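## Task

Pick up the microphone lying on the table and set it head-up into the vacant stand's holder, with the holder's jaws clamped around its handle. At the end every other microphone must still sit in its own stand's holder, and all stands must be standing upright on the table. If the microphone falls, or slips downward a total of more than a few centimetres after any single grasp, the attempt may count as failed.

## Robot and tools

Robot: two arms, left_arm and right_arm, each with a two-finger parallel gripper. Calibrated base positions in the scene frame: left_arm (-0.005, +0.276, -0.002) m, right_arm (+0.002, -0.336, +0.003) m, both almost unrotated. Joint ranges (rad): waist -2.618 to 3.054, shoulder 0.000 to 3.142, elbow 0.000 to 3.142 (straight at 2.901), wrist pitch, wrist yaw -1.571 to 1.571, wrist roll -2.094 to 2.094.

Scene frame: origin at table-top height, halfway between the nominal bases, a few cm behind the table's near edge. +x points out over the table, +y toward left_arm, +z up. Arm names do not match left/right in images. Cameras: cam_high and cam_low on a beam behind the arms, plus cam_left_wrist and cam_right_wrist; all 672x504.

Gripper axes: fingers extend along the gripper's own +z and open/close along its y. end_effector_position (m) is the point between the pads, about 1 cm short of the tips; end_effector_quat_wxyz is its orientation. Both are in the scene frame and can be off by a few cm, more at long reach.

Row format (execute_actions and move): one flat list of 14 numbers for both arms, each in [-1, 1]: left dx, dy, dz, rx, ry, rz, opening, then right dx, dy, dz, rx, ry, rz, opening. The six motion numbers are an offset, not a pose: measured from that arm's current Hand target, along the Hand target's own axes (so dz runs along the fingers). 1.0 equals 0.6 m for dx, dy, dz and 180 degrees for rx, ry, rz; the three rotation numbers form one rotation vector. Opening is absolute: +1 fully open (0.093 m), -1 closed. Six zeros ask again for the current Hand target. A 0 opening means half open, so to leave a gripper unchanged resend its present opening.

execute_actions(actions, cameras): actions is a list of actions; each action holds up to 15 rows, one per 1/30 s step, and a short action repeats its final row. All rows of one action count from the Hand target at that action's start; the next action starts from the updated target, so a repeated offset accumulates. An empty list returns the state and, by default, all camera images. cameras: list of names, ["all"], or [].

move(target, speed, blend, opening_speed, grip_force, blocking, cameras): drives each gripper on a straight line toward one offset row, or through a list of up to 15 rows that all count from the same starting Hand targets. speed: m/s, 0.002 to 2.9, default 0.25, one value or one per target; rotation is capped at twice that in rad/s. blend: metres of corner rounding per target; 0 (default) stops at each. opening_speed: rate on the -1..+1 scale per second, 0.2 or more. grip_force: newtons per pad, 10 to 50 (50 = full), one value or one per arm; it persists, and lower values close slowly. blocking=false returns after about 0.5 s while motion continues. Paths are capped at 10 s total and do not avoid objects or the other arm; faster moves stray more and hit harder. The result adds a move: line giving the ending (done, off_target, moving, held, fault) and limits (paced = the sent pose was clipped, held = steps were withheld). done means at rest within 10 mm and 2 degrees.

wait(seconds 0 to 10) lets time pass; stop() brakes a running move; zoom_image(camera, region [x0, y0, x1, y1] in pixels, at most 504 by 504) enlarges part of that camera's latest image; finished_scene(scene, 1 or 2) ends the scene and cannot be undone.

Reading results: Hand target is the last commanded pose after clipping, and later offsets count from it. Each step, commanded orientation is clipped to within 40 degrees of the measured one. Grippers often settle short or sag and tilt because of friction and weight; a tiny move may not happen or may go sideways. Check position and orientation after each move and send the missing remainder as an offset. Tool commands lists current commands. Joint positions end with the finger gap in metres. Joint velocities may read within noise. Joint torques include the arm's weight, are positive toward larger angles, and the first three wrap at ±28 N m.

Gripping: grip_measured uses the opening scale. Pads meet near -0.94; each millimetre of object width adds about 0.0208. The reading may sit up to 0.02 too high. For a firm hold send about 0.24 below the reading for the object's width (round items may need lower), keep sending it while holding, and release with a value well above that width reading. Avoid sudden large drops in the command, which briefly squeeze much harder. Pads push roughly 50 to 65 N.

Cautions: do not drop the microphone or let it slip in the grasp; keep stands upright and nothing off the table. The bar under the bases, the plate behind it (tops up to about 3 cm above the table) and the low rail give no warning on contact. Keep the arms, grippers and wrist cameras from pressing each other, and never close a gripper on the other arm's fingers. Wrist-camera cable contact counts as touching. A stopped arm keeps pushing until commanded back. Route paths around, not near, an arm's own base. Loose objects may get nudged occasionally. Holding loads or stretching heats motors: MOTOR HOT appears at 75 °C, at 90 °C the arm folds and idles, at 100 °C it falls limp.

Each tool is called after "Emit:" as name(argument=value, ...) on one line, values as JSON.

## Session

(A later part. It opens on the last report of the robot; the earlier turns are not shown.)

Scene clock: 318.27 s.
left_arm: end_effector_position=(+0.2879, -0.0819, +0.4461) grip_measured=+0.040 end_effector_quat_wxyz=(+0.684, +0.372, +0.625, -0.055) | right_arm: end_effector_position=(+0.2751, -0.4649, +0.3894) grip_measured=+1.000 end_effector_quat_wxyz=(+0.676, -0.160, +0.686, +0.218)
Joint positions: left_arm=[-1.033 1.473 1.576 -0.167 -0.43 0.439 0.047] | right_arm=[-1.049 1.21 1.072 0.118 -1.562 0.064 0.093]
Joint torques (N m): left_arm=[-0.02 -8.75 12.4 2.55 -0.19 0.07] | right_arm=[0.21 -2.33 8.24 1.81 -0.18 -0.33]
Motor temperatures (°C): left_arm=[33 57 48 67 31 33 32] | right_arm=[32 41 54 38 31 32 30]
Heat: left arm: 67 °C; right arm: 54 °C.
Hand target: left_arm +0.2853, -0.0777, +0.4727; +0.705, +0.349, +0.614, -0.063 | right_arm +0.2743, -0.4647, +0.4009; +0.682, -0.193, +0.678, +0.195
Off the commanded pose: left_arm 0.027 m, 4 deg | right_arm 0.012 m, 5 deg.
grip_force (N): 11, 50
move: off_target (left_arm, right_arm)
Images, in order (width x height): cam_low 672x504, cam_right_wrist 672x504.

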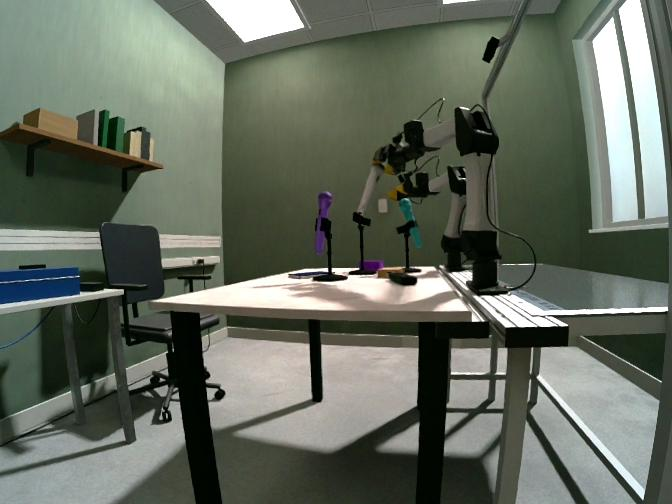

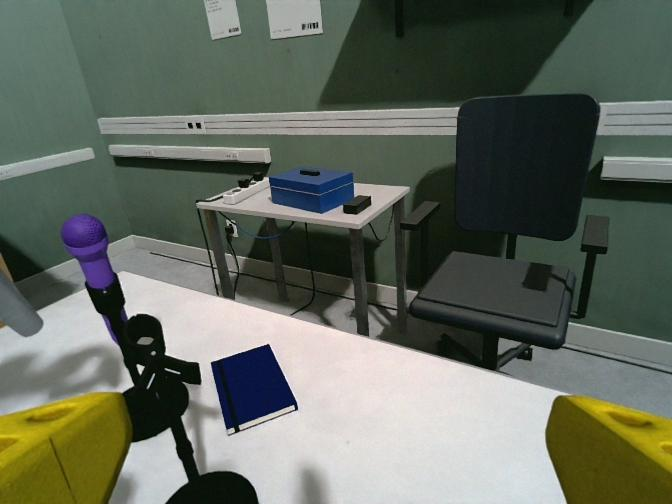

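Emit:
move(target=[-0.092,-0.154,0.16,0,0,0,-0.5,0,0,0,0,0,0,1], speed=0.15, grip_force=50, cameras=["cam_high","cam_low","cam_right_wrist"])

Emit:
zoom_image(camera="cam_low", region=[320, 130, 430, 240])

Emit:
zoom_image(camera="cam_high", region=[370, 190, 470, 290])

Emit:
zoom_image(camera="cam_right_wrist", region=[0, 150, 300, 450])

Scene clock: 346.33 s.
left_arm: end_effector_position=(+0.3066, -0.2262, +0.4616) grip_measured=-0.064 end_effector_quat_wxyz=(+0.688, +0.370, +0.622, -0.055) | right_arm: end_effector_position=(+0.2751, -0.4649, +0.3894) grip_measured=+1.000 end_effector_quat_wxyz=(+0.676, -0.160, +0.686, +0.218)
Joint positions: left_arm=[-1.161 2.109 2.422 -0.371 -0.557 0.436 0.042] | right_arm=[-1.049 1.21 1.072 0.118 -1.562 0.064 0.093]
Joint torques (N m): left_arm=[0.2 -15.05 11.26 2.46 -0.2 0.04] | right_arm=[0.18 -2.35 8.38 1.81 -0.19 -0.37]
Motor temperatures (°C): left_arm=[33 53 51 62 31 33 32] | right_arm=[32 41 54 38 31 32 30]
Heat: left arm: 62 °C; right arm: 54 °C.
Hand target: left_arm +0.3031, -0.2203, +0.4849; +0.705, +0.349, +0.614, -0.063 | right_arm +0.2743, -0.4647, +0.4009; +0.682, -0.193, +0.678, +0.195
Off the commanded pose: left_arm 0.024 m, 3 deg | right_arm 0.012 m, 5 deg.
move: off_target (left_arm, right_arm)
Images, in order (width x height): cam_high 672x504, cam_low 672x504, cam_right_wrist 672x504.

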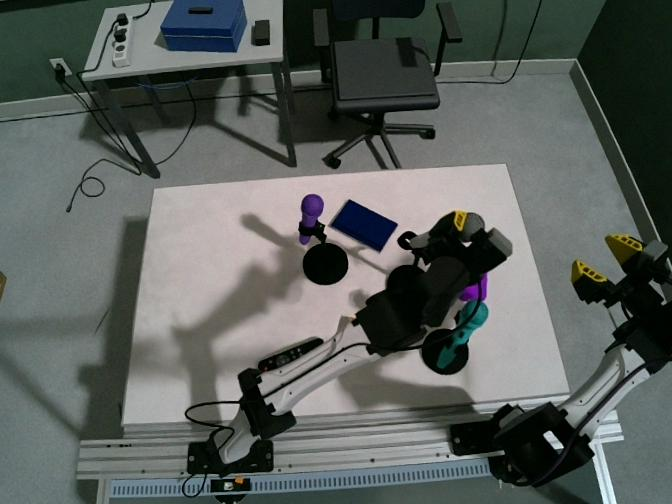

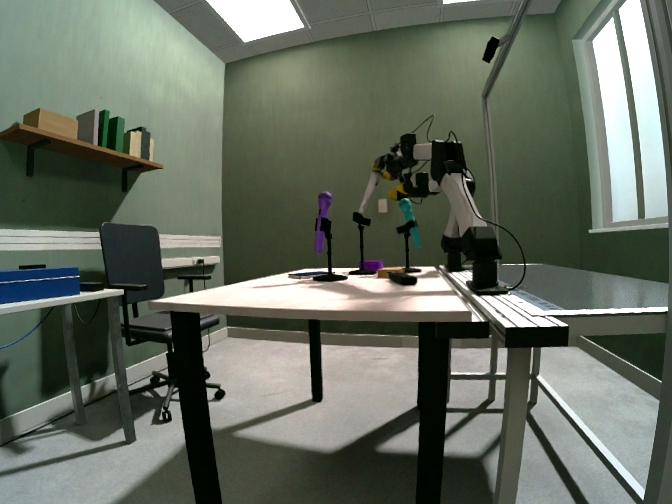

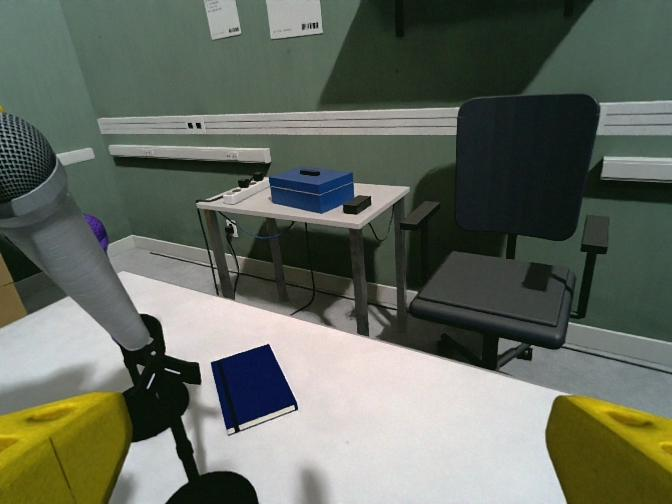

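Scaled by 4.582.

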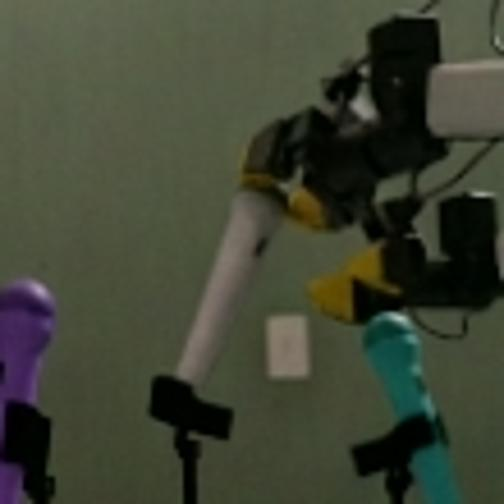

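Scaled by 5.040.

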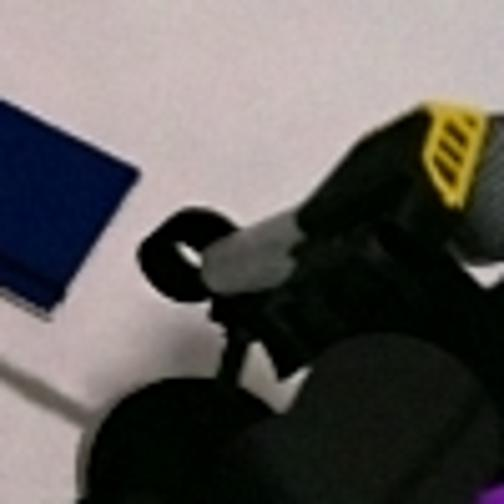

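Scaled by 1.680.

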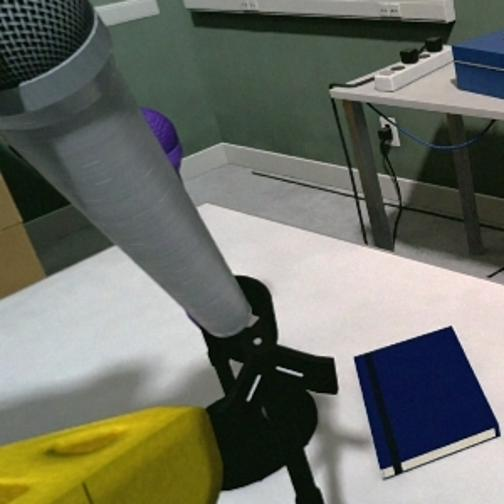

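Emit:
move(target=[0.013,0.019,0.0135,0,0,0,-0.5,0,0,0,0,0,0,1], speed=0.1, cameras=["cam_high","cam_low","cam_right_wrist"])

Emit:
zoom_image(camera="cam_low", region=[340, 170, 400, 240])

Emit:
zoom_image(camera="cam_high", region=[380, 210, 450, 280])

Emit:
zoom_image(camera="cam_right_wrist", region=[50, 250, 230, 430])

Scene clock: 379.90 s.
left_arm: end_effector_position=(+0.3160, -0.2220, +0.4610) grip_measured=-0.064 end_effector_quat_wxyz=(+0.687, +0.370, +0.623, -0.054) | right_arm: end_effector_position=(+0.2751, -0.4649, +0.3894) grip_measured=+1.000 end_effector_quat_wxyz=(+0.676, -0.160, +0.686, +0.218)
Joint positions: left_arm=[-1.138 2.109 2.422 -0.373 -0.535 0.436 0.042] | right_arm=[-1.049 1.21 1.072 0.118 -1.562 0.064 0.093]
Joint torques (N m): left_arm=[1.42 -15.91 8.91 2.61 0.02 0.1] | right_arm=[0.14 -2.36 8.32 1.85 -0.2 -0.35]
Motor temperatures (°C): left_arm=[33 68 53 61 31 33 34] | right_arm=[32 41 55 38 31 32 30]
Heat: left arm: 68 °C; right arm: 55 °C.
Hand target: left_arm +0.3175, -0.2137, +0.4825; +0.705, +0.349, +0.614, -0.063 | right_arm +0.2743, -0.4647, +0.4009; +0.682, -0.193, +0.678, +0.195
Off the commanded pose: left_arm 0.023 m, 3 deg | right_arm 0.012 m, 5 deg.
move: off_target (left_arm, right_arm)
Images, in order (width x height): cam_high 672x504, cam_low 672x504, cam_right_wrist 672x504.

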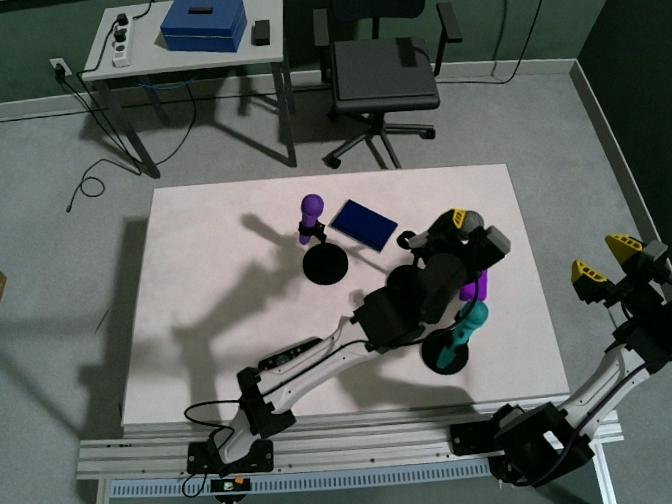

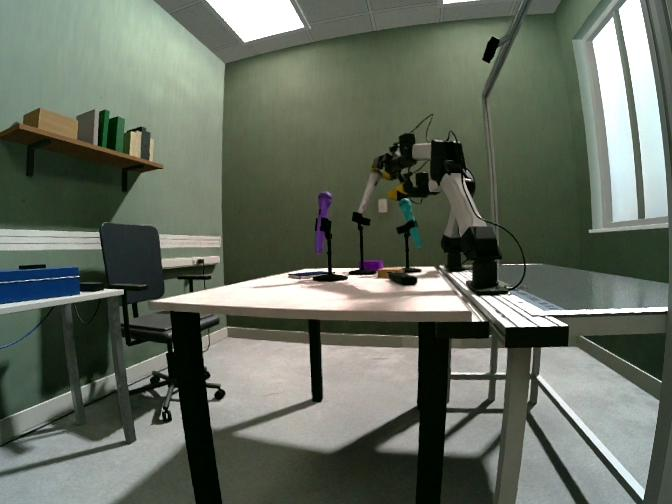

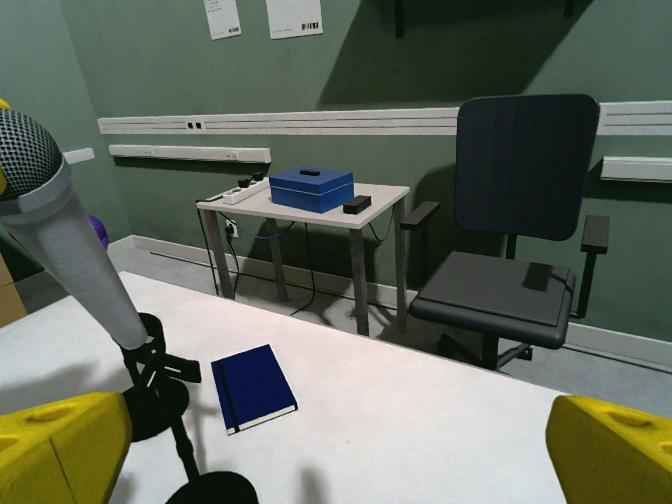

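Scaled by 7.200.

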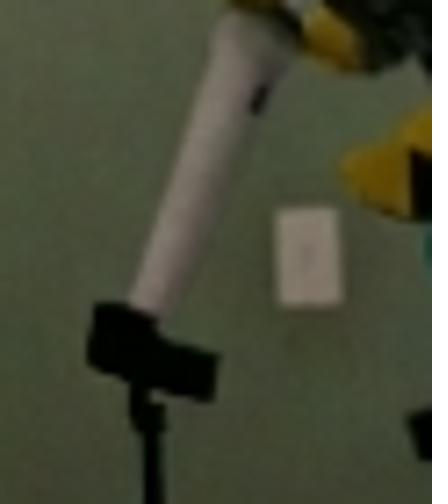

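Scaled by 7.200.

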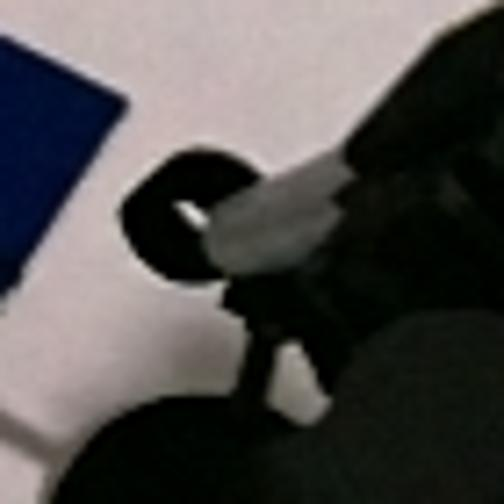

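Scaled by 2.800.

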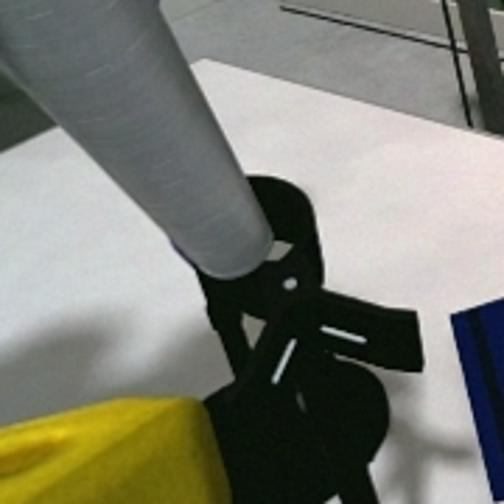

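Emit:
move(target=[[0.006,0.018,0.011,0,0,0,-0.5,0,0,0,0,0,0,1],[0.049,0.020,0.016,0,0,0,-0.5,0,0,0,0,0,0,1]], speed=0.08, cameras=["cam_high","cam_low","cam_right_wrist"])

Emit:
zoom_image(camera="cam_low", region=[340, 170, 400, 240])

Emit:
zoom_image(camera="cam_high", region=[380, 210, 450, 280])

Emit:
zoom_image(camera="cam_right_wrist", region=[50, 250, 230, 430])

Scene clock: 397.47 s.
left_arm: end_effector_position=(+0.3375, -0.2029, +0.4616) grip_measured=-0.064 end_effector_quat_wxyz=(+0.706, +0.354, +0.610, -0.056) | right_arm: end_effector_position=(+0.2751, -0.4649, +0.3894) grip_measured=+1.000 end_effector_quat_wxyz=(+0.676, -0.160, +0.686, +0.218)
Joint positions: left_arm=[-1.078 2.021 2.227 -0.203 -0.486 0.459 0.042] | right_arm=[-1.049 1.21 1.072 0.118 -1.562 0.064 0.093]
Joint torques (N m): left_arm=[1.16 -14.93 6.11 2.28 0.08 -0.06] | right_arm=[0.14 -2.47 8.32 1.86 -0.21 -0.34]
Motor temperatures (°C): left_arm=[33 72 51 62 31 33 34] | right_arm=[32 41 55 38 31 32 30]
Heat: left arm: 72 °C; right arm: 55 °C.
Hand target: left_arm +0.3386, -0.2003, +0.4606; +0.705, +0.349, +0.614, -0.063 | right_arm +0.2743, -0.4647, +0.4009; +0.682, -0.193, +0.678, +0.195
Off the commanded pose: left_arm 0.003 m, 1 deg | right_arm 0.012 m, 5 deg.
move: off_target (right_arm)
Images, in order (width x height): cam_high 672x504, cam_low 672x504, cam_right_wrist 672x504.

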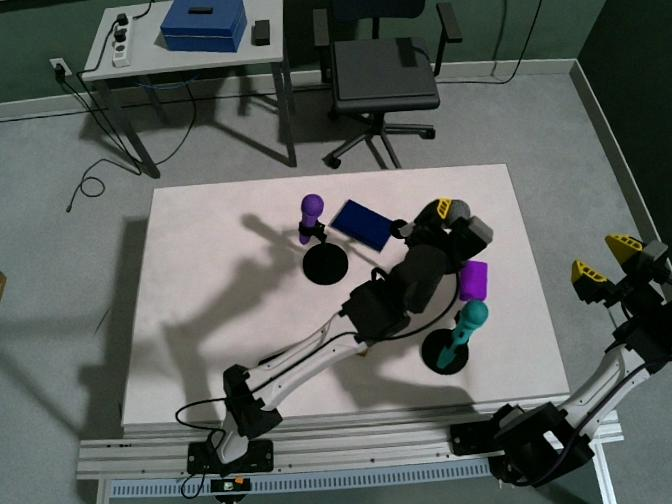

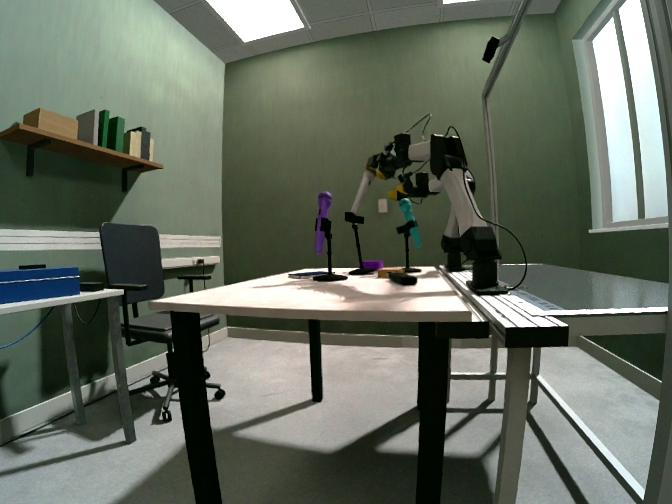

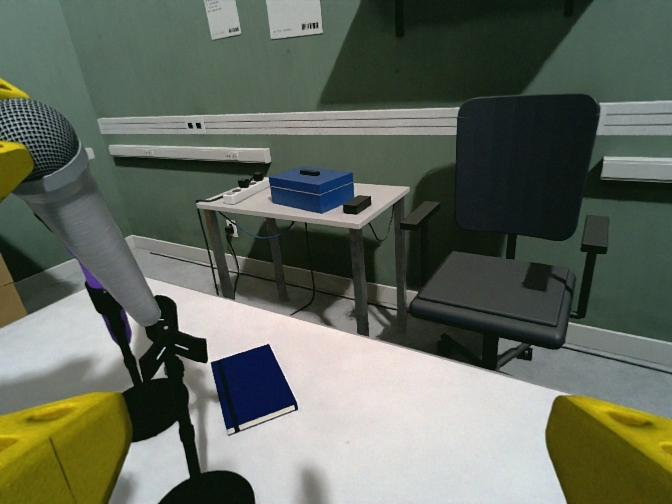

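Scaled by 7.200.

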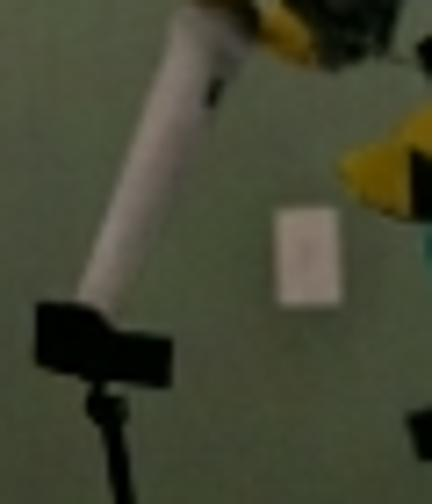

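Scaled by 7.200.

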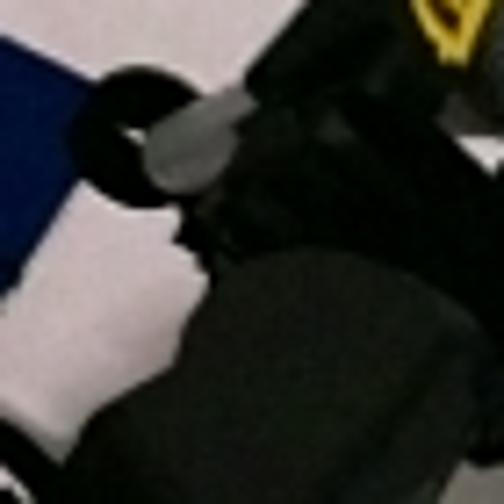

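Scaled by 2.800.

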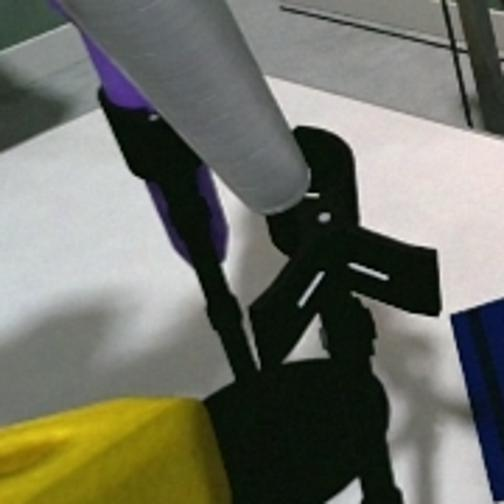

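Emit:
move(target=[-0.08,-0.007,-0.009,0,0,0,-0.5,0,0,0,0,0,0,1], speed=0.1, cameras=["cam_high","cam_low","cam_right_wrist"])

Emit:
zoom_image(camera="cam_low", region=[340, 170, 400, 240])

Emit:
zoom_image(camera="cam_high", region=[380, 210, 450, 280])

Emit:
zoom_image(camera="cam_right_wrist", region=[50, 250, 230, 430])

Scene clock: 408.43 s.
left_arm: end_effector_position=(+0.3241, -0.2235, +0.4810) grip_measured=-0.064 end_effector_quat_wxyz=(+0.692, +0.369, +0.618, -0.058) | right_arm: end_effector_position=(+0.2751, -0.4649, +0.3894) grip_measured=+1.000 end_effector_quat_wxyz=(+0.676, -0.160, +0.686, +0.218)
Joint positions: left_arm=[-1.121 2.292 2.829 -0.579 -0.512 0.446 0.042] | right_arm=[-1.049 1.21 1.072 0.118 -1.562 0.064 0.093]
Joint torques (N m): left_arm=[0.24 -15.36 10.56 2.45 -0.23 0.1] | right_arm=[0.01 -2.37 8.2 1.8 -0.16 -0.33]
Motor temperatures (°C): left_arm=[33 70 50 62 31 33 34] | right_arm=[32 40 56 38 31 32 30]
Heat: left arm: 70 °C; right arm: 56 °C.
Hand target: left_arm +0.3206, -0.2167, +0.5025; +0.705, +0.349, +0.614, -0.063 | right_arm +0.2743, -0.4647, +0.4009; +0.682, -0.193, +0.678, +0.195
Off the commanded pose: left_arm 0.023 m, 3 deg | right_arm 0.012 m, 5 deg.
elbow stopped short (left arm): the move would have taken joint 3 (elbow) straighter than the controller allows.
move: off_target (left_arm, right_arm)
Images, in order (width x height): cam_high 672x504, cam_low 672x504, cam_right_wrist 672x504.

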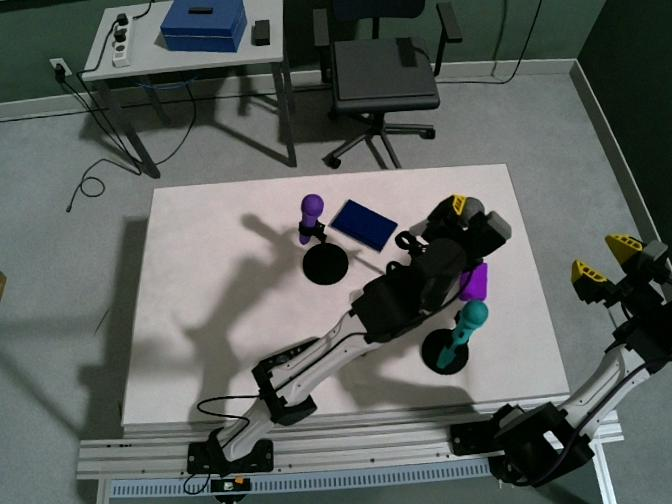

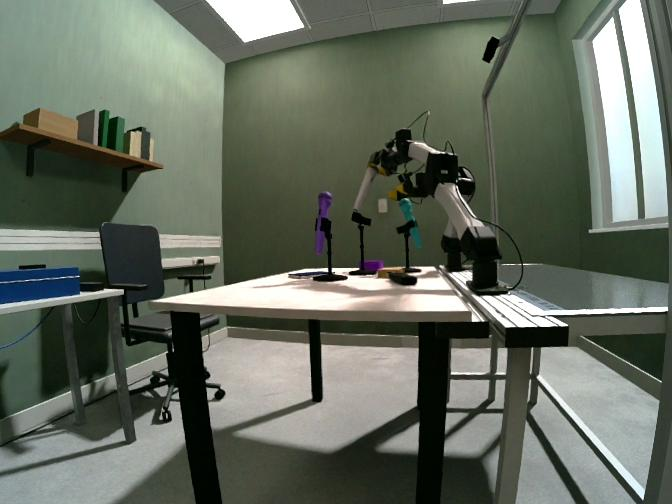

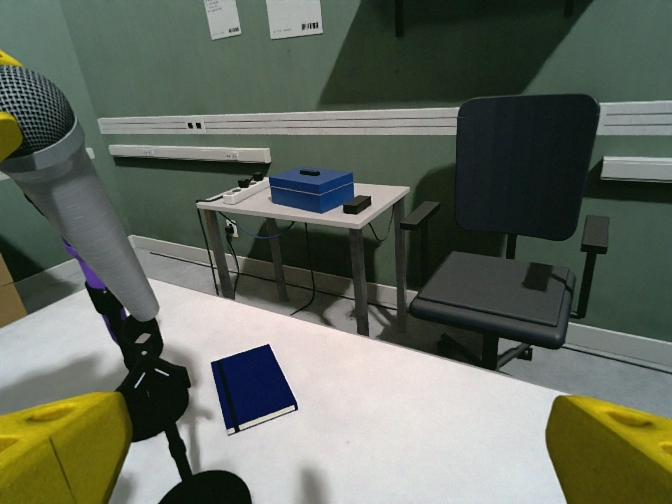

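Scaled by 7.200.

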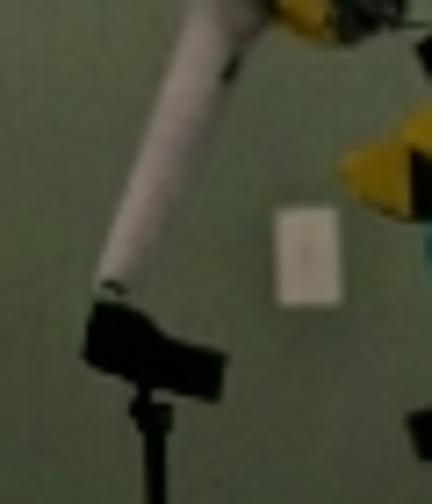

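Scaled by 7.200.

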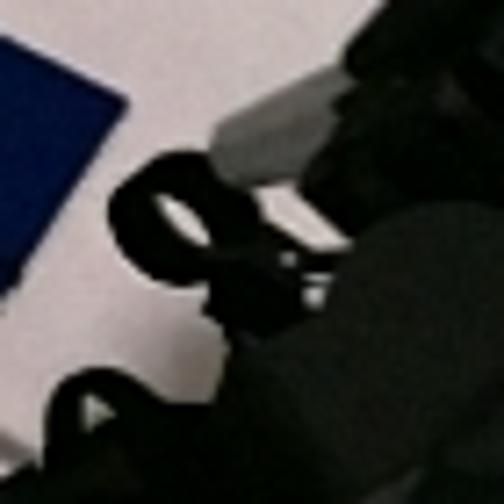

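Scaled by 2.800.

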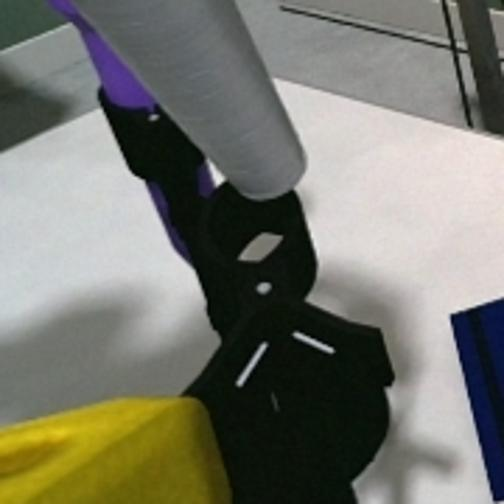

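Emit:
move(target=[[-0.002,-0.004,-0.0175,0,0,0,-0.5,0,0,0,0,0,0,1],[0.073,-0.001,-0.0085,0,0,0,-0.5,0,0,0,0,0,0,1]], speed=0.08, cameras=["cam_high","cam_low","cam_right_wrist"])

Emit:
zoom_image(camera="cam_low", region=[340, 170, 400, 240])

Emit:
zoom_image(camera="cam_high", region=[380, 210, 450, 280])

Emit:
zoom_image(camera="cam_right_wrist", region=[50, 250, 230, 430])

Scene clock: 440.67 s.
left_arm: end_effector_position=(+0.3232, -0.2045, +0.4607) grip_measured=-0.064 end_effector_quat_wxyz=(+0.703, +0.357, +0.612, -0.064) | right_arm: end_effector_position=(+0.2751, -0.4649, +0.3894) grip_measured=+1.000 end_effector_quat_wxyz=(+0.676, -0.160, +0.686, +0.218)
Joint positions: left_arm=[-1.104 1.991 2.187 -0.203 -0.499 0.444 0.042] | right_arm=[-1.049 1.21 1.072 0.118 -1.562 0.064 0.093]
Joint torques (N m): left_arm=[1.25 -15.02 6.53 2.38 -0.09 0.06] | right_arm=[0.1 -2.4 8.21 1.81 -0.21 -0.35]
Motor temperatures (°C): left_arm=[33 68 52 63 31 33 35] | right_arm=[32 40 56 38 31 32 30]
Heat: left arm: 68 °C; right arm: 56 °C.
Hand target: left_arm +0.3264, -0.1993, +0.4626; +0.705, +0.349, +0.614, -0.063 | right_arm +0.2743, -0.4647, +0.4009; +0.682, -0.193, +0.678, +0.195
Off the commanded pose: left_arm 0.006 m, 1 deg | right_arm 0.012 m, 5 deg.
move: off_target (right_arm)
Images, in order (width x height): cam_high 672x504, cam_low 672x504, cam_right_wrist 672x504.

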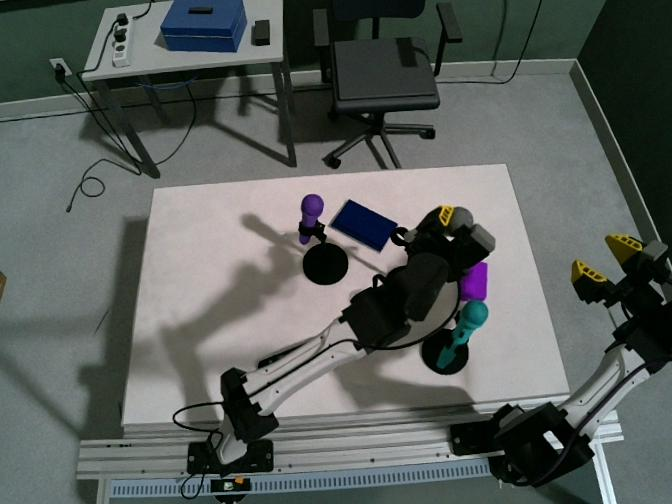

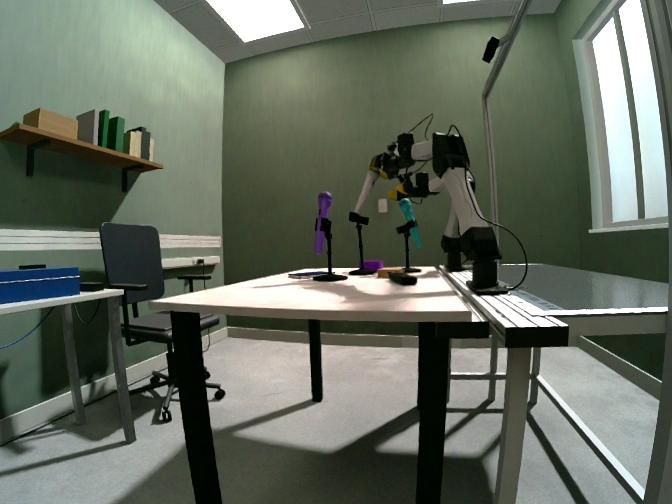

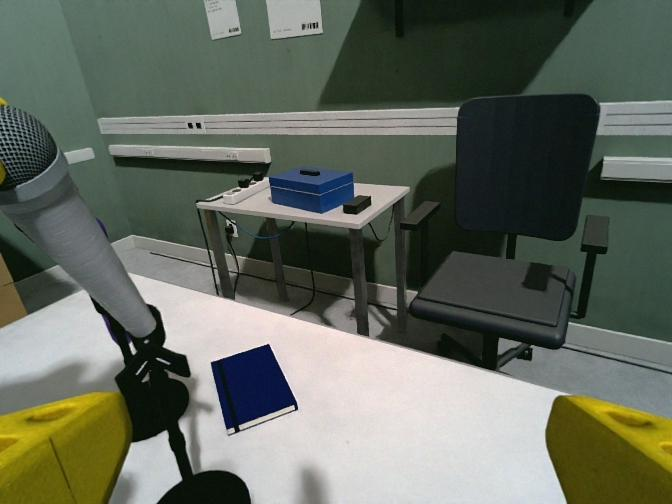

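Scaled by 7.200.

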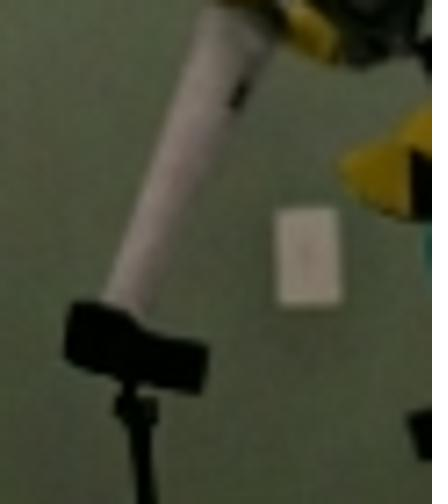

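Scaled by 7.200.

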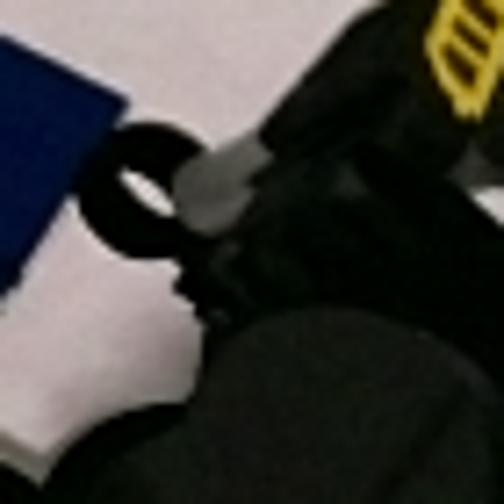

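Scaled by 2.800.

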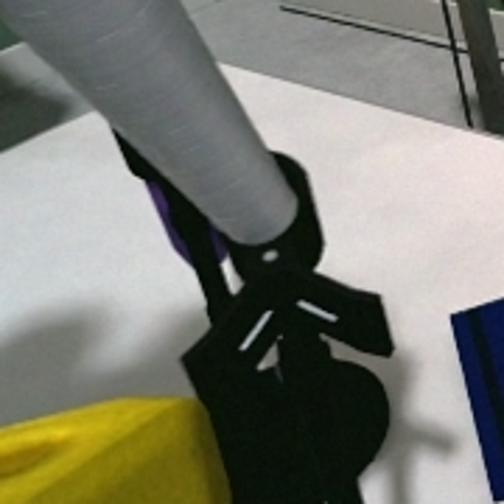

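Emit:
move(target=[[-0.045,0.021,0,0,0,0,-0.5,0,0,0,0,0,0,1],[-0.034,0.046,-0.007,0,0,0,-0.5,0,0,0,0,0,0,1],[0.048,0.050,0.003,0,0,0,-0.5,0,0,0,0,0,0,1]], speed=0.08, cameras=["cam_high","cam_low","cam_right_wrist"])

Emit:
zoom_image(camera="cam_low", region=[340, 170, 400, 240])

Emit:
zoom_image(camera="cam_high", region=[380, 210, 450, 280])

Emit:
zoom_image(camera="cam_right_wrist", region=[50, 250, 230, 430])

Scene clock: 458.83 s.
left_arm: end_effector_position=(+0.3509, -0.1746, +0.4382) grip_measured=-0.064 end_effector_quat_wxyz=(+0.695, +0.363, +0.618, -0.055) | right_arm: end_effector_position=(+0.2751, -0.4649, +0.3894) grip_measured=+1.000 end_effector_quat_wxyz=(+0.676, -0.160, +0.686, +0.218)
Joint positions: left_arm=[-1.016 1.899 1.988 -0.12 -0.419 0.45 0.042] | right_arm=[-1.049 1.21 1.072 0.118 -1.562 0.064 0.093]
Joint torques (N m): left_arm=[0.99 -15.06 7.08 2.59 -0.03 -0.02] | right_arm=[0.14 -2.47 8.27 1.8 -0.21 -0.31]
Motor temperatures (°C): left_arm=[33 74 49 62 31 33 35] | right_arm=[32 40 56 38 31 32 30]
Heat: left arm: 74 °C; right arm: 56 °C.
Hand target: left_arm +0.3504, -0.1681, +0.4488; +0.705, +0.349, +0.614, -0.063 | right_arm +0.2743, -0.4647, +0.4009; +0.682, -0.193, +0.678, +0.195
Off the commanded pose: left_arm 0.012 m, 2 deg | right_arm 0.012 m, 5 deg.
move: off_target (left_arm, right_arm)
Images, in order (width x height): cam_high 672x504, cam_low 672x504, cam_right_wrist 672x504.

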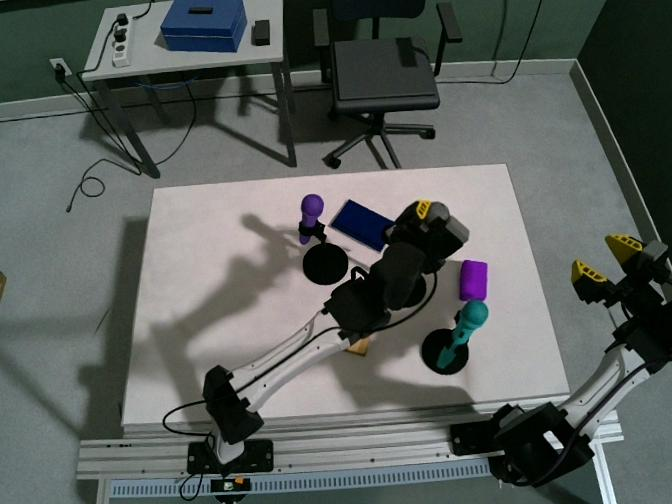

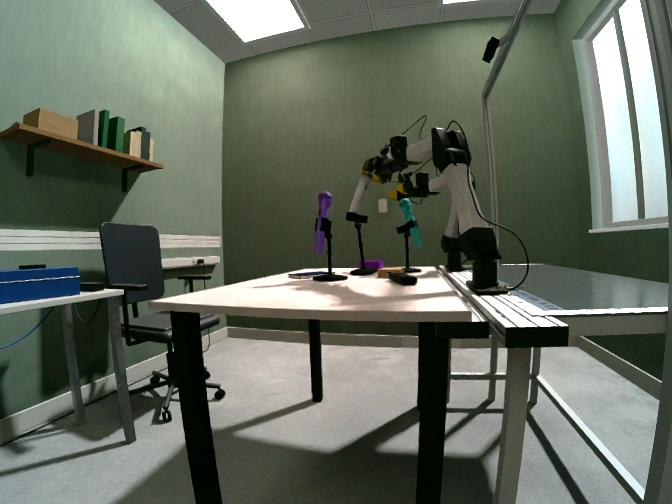

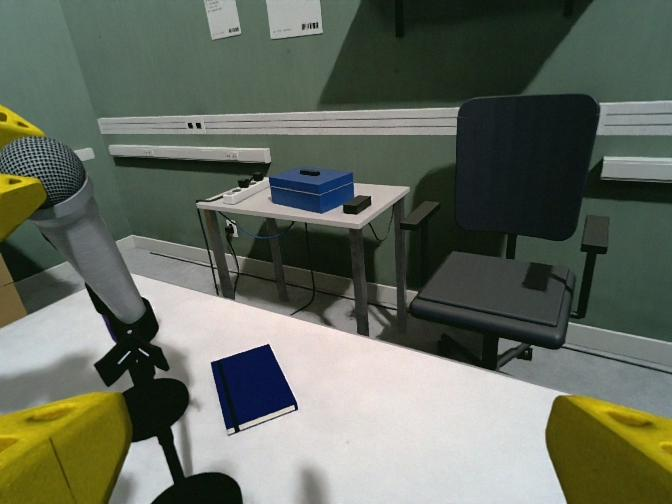

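Scaled by 7.200.

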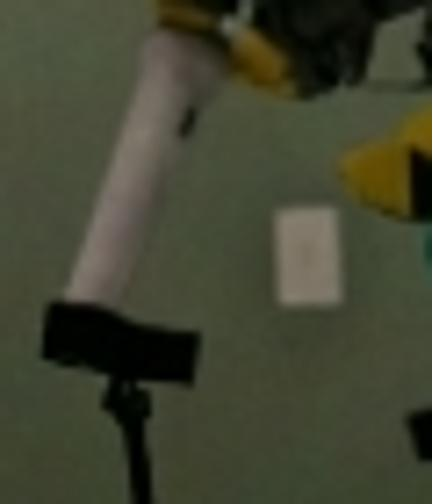

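Scaled by 7.200.

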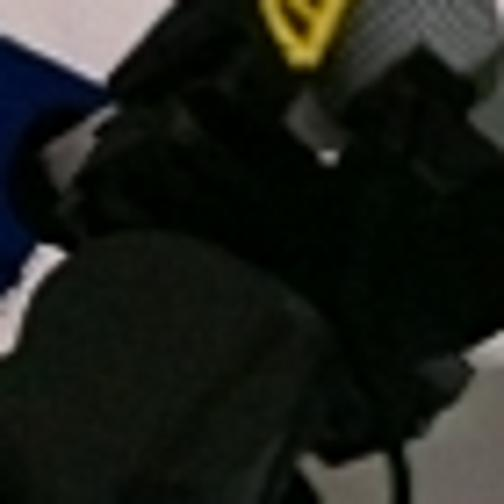

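Scaled by 2.800.

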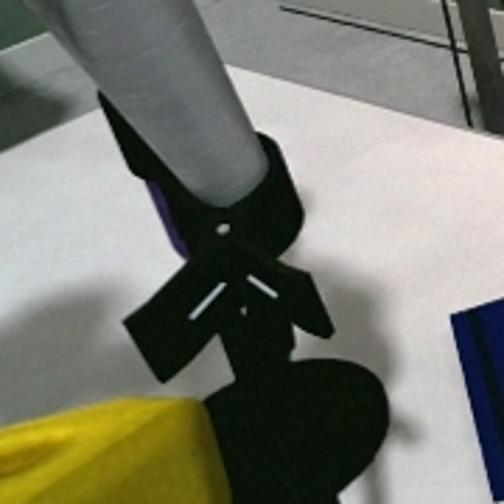

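Emit:
move(target=[0.073,-0.026,-0.005,0,0,0,-0.5,0,0,0,0,0,0,1], speed=0.08, cameras=["cam_high","cam_low","cam_right_wrist"])

Emit:
zoom_image(camera="cam_low", region=[330, 170, 400, 280])

Emit:
zoom_image(camera="cam_right_wrist", region=[0, 150, 230, 430])

Scene clock: 468.30 s.
left_arm: end_effector_position=(+0.3465, -0.1725, +0.3990) grip_measured=-0.064 end_effector_quat_wxyz=(+0.702, +0.358, +0.612, -0.067) | right_arm: end_effector_position=(+0.2751, -0.4649, +0.3894) grip_measured=+1.000 end_effector_quat_wxyz=(+0.676, -0.160, +0.686, +0.218)
Joint positions: left_arm=[-1.016 1.832 1.717 0.107 -0.403 0.442 0.042] | right_arm=[-1.049 1.21 1.072 0.118 -1.562 0.064 0.093]
Joint torques (N m): left_arm=[1.55 -14.41 6.87 2.37 -0.01 0.02] | right_arm=[-0.05 -2.29 8.43 1.82 -0.17 -0.29]
Motor temperatures (°C): left_arm=[33 71 49 61 31 33 35] | right_arm=[32 40 56 38 31 32 30]
Heat: left arm: 71 °C; right arm: 56 °C.
Hand target: left_arm +0.3503, -0.1631, +0.4025; +0.705, +0.349, +0.614, -0.063 | right_arm +0.2743, -0.4647, +0.4009; +0.682, -0.193, +0.678, +0.195
Off the commanded pose: left_arm 0.011 m, 1 deg | right_arm 0.012 m, 5 deg.
move: off_target (left_arm, right_arm)
Images, in order (width x height): cam_high 672x504, cam_low 672x504, cam_right_wrist 672x504.

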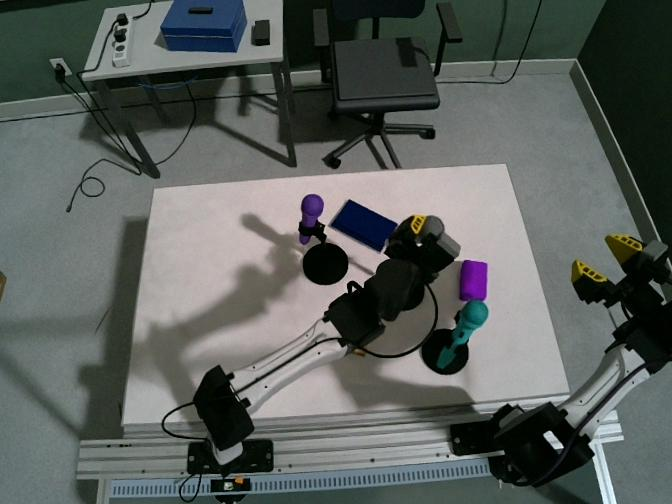

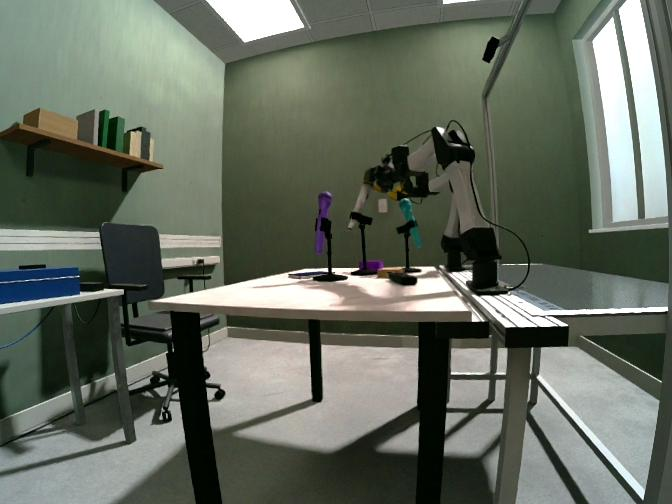

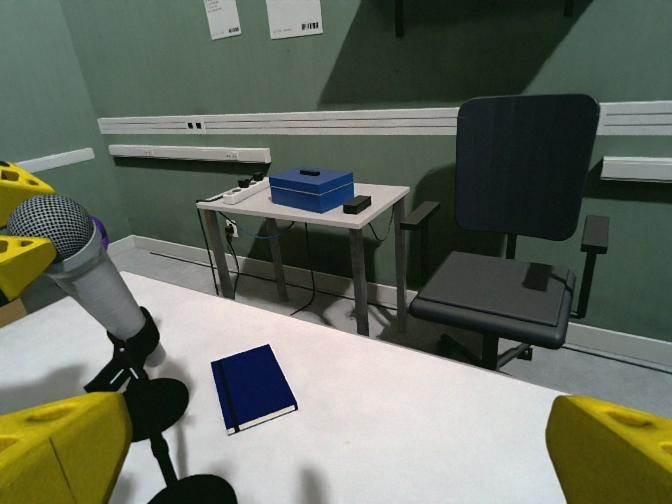

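Scaled by 4.582.

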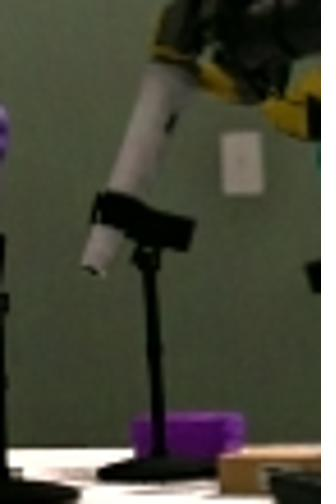

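Scaled by 1.800.

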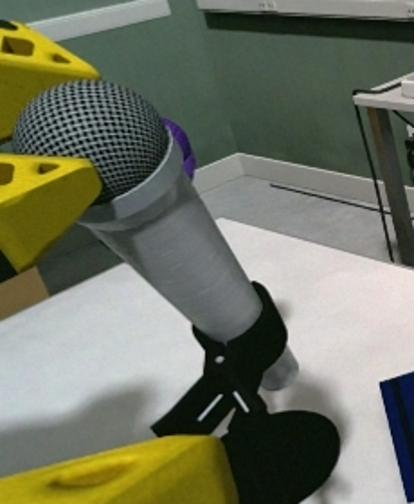

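Emit:
move(target=[0.078,-0.015,-0.005,0,0,0,-0.5,0,0,0,0,0,0,1], speed=0.08, cameras=["cam_low","cam_right_wrist"])

Emit:
zoom_image(camera="cam_low", region=[330, 170, 400, 280])

Emit:
zoom_image(camera="cam_right_wrist", region=[0, 220, 230, 500])

Scene clock: 480.53 s.
left_arm: end_effector_position=(+0.3493, -0.1591, +0.3712) grip_measured=-0.064 end_effector_quat_wxyz=(+0.719, +0.342, +0.600, -0.077) | right_arm: end_effector_position=(+0.2751, -0.4649, +0.3894) grip_measured=+1.000 end_effector_quat_wxyz=(+0.676, -0.160, +0.686, +0.218)
Joint positions: left_arm=[-0.992 1.787 1.5 0.337 -0.379 0.441 0.042] | right_arm=[-1.049 1.21 1.072 0.118 -1.562 0.064 0.093]
Joint torques (N m): left_arm=[1.73 -12.89 6.56 1.87 -0.07 0.05] | right_arm=[0.25 -2.45 8.29 1.81 -0.21 -0.33]
Motor temperatures (°C): left_arm=[33 70 48 60 31 33 35] | right_arm=[32 40 57 38 31 32 30]
Heat: left arm: 70 °C; right arm: 57 °C.
Hand target: left_arm +0.3542, -0.1523, +0.3562; +0.705, +0.349, +0.614, -0.063 | right_arm +0.2743, -0.4647, +0.4009; +0.682, -0.193, +0.678, +0.195
Off the commanded pose: left_arm 0.017 m, 3 deg | right_arm 0.012 m, 5 deg.
move: off_target (left_arm, right_arm)
Images, in order (width x height): cam_low 672x504, cam_right_wrist 672x504.

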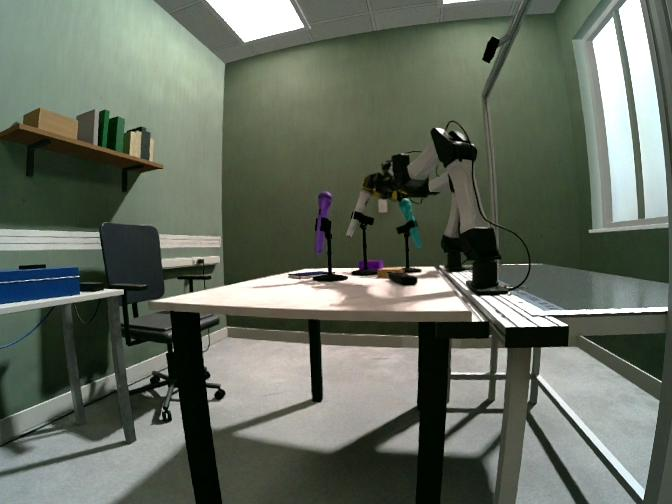

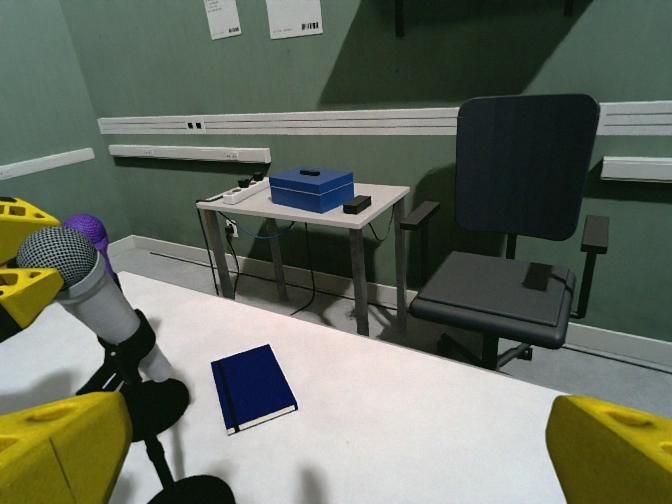

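Scaled by 4.582.

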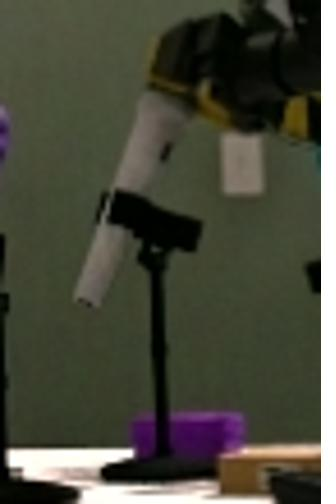

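Scaled by 1.800.

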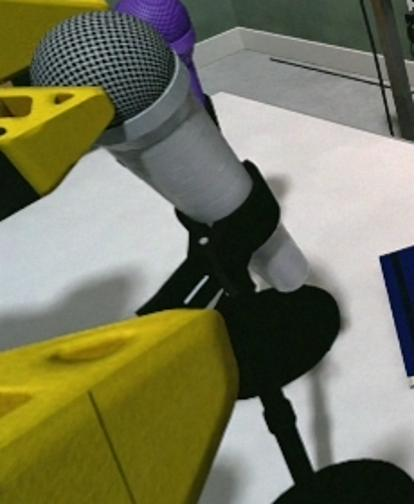

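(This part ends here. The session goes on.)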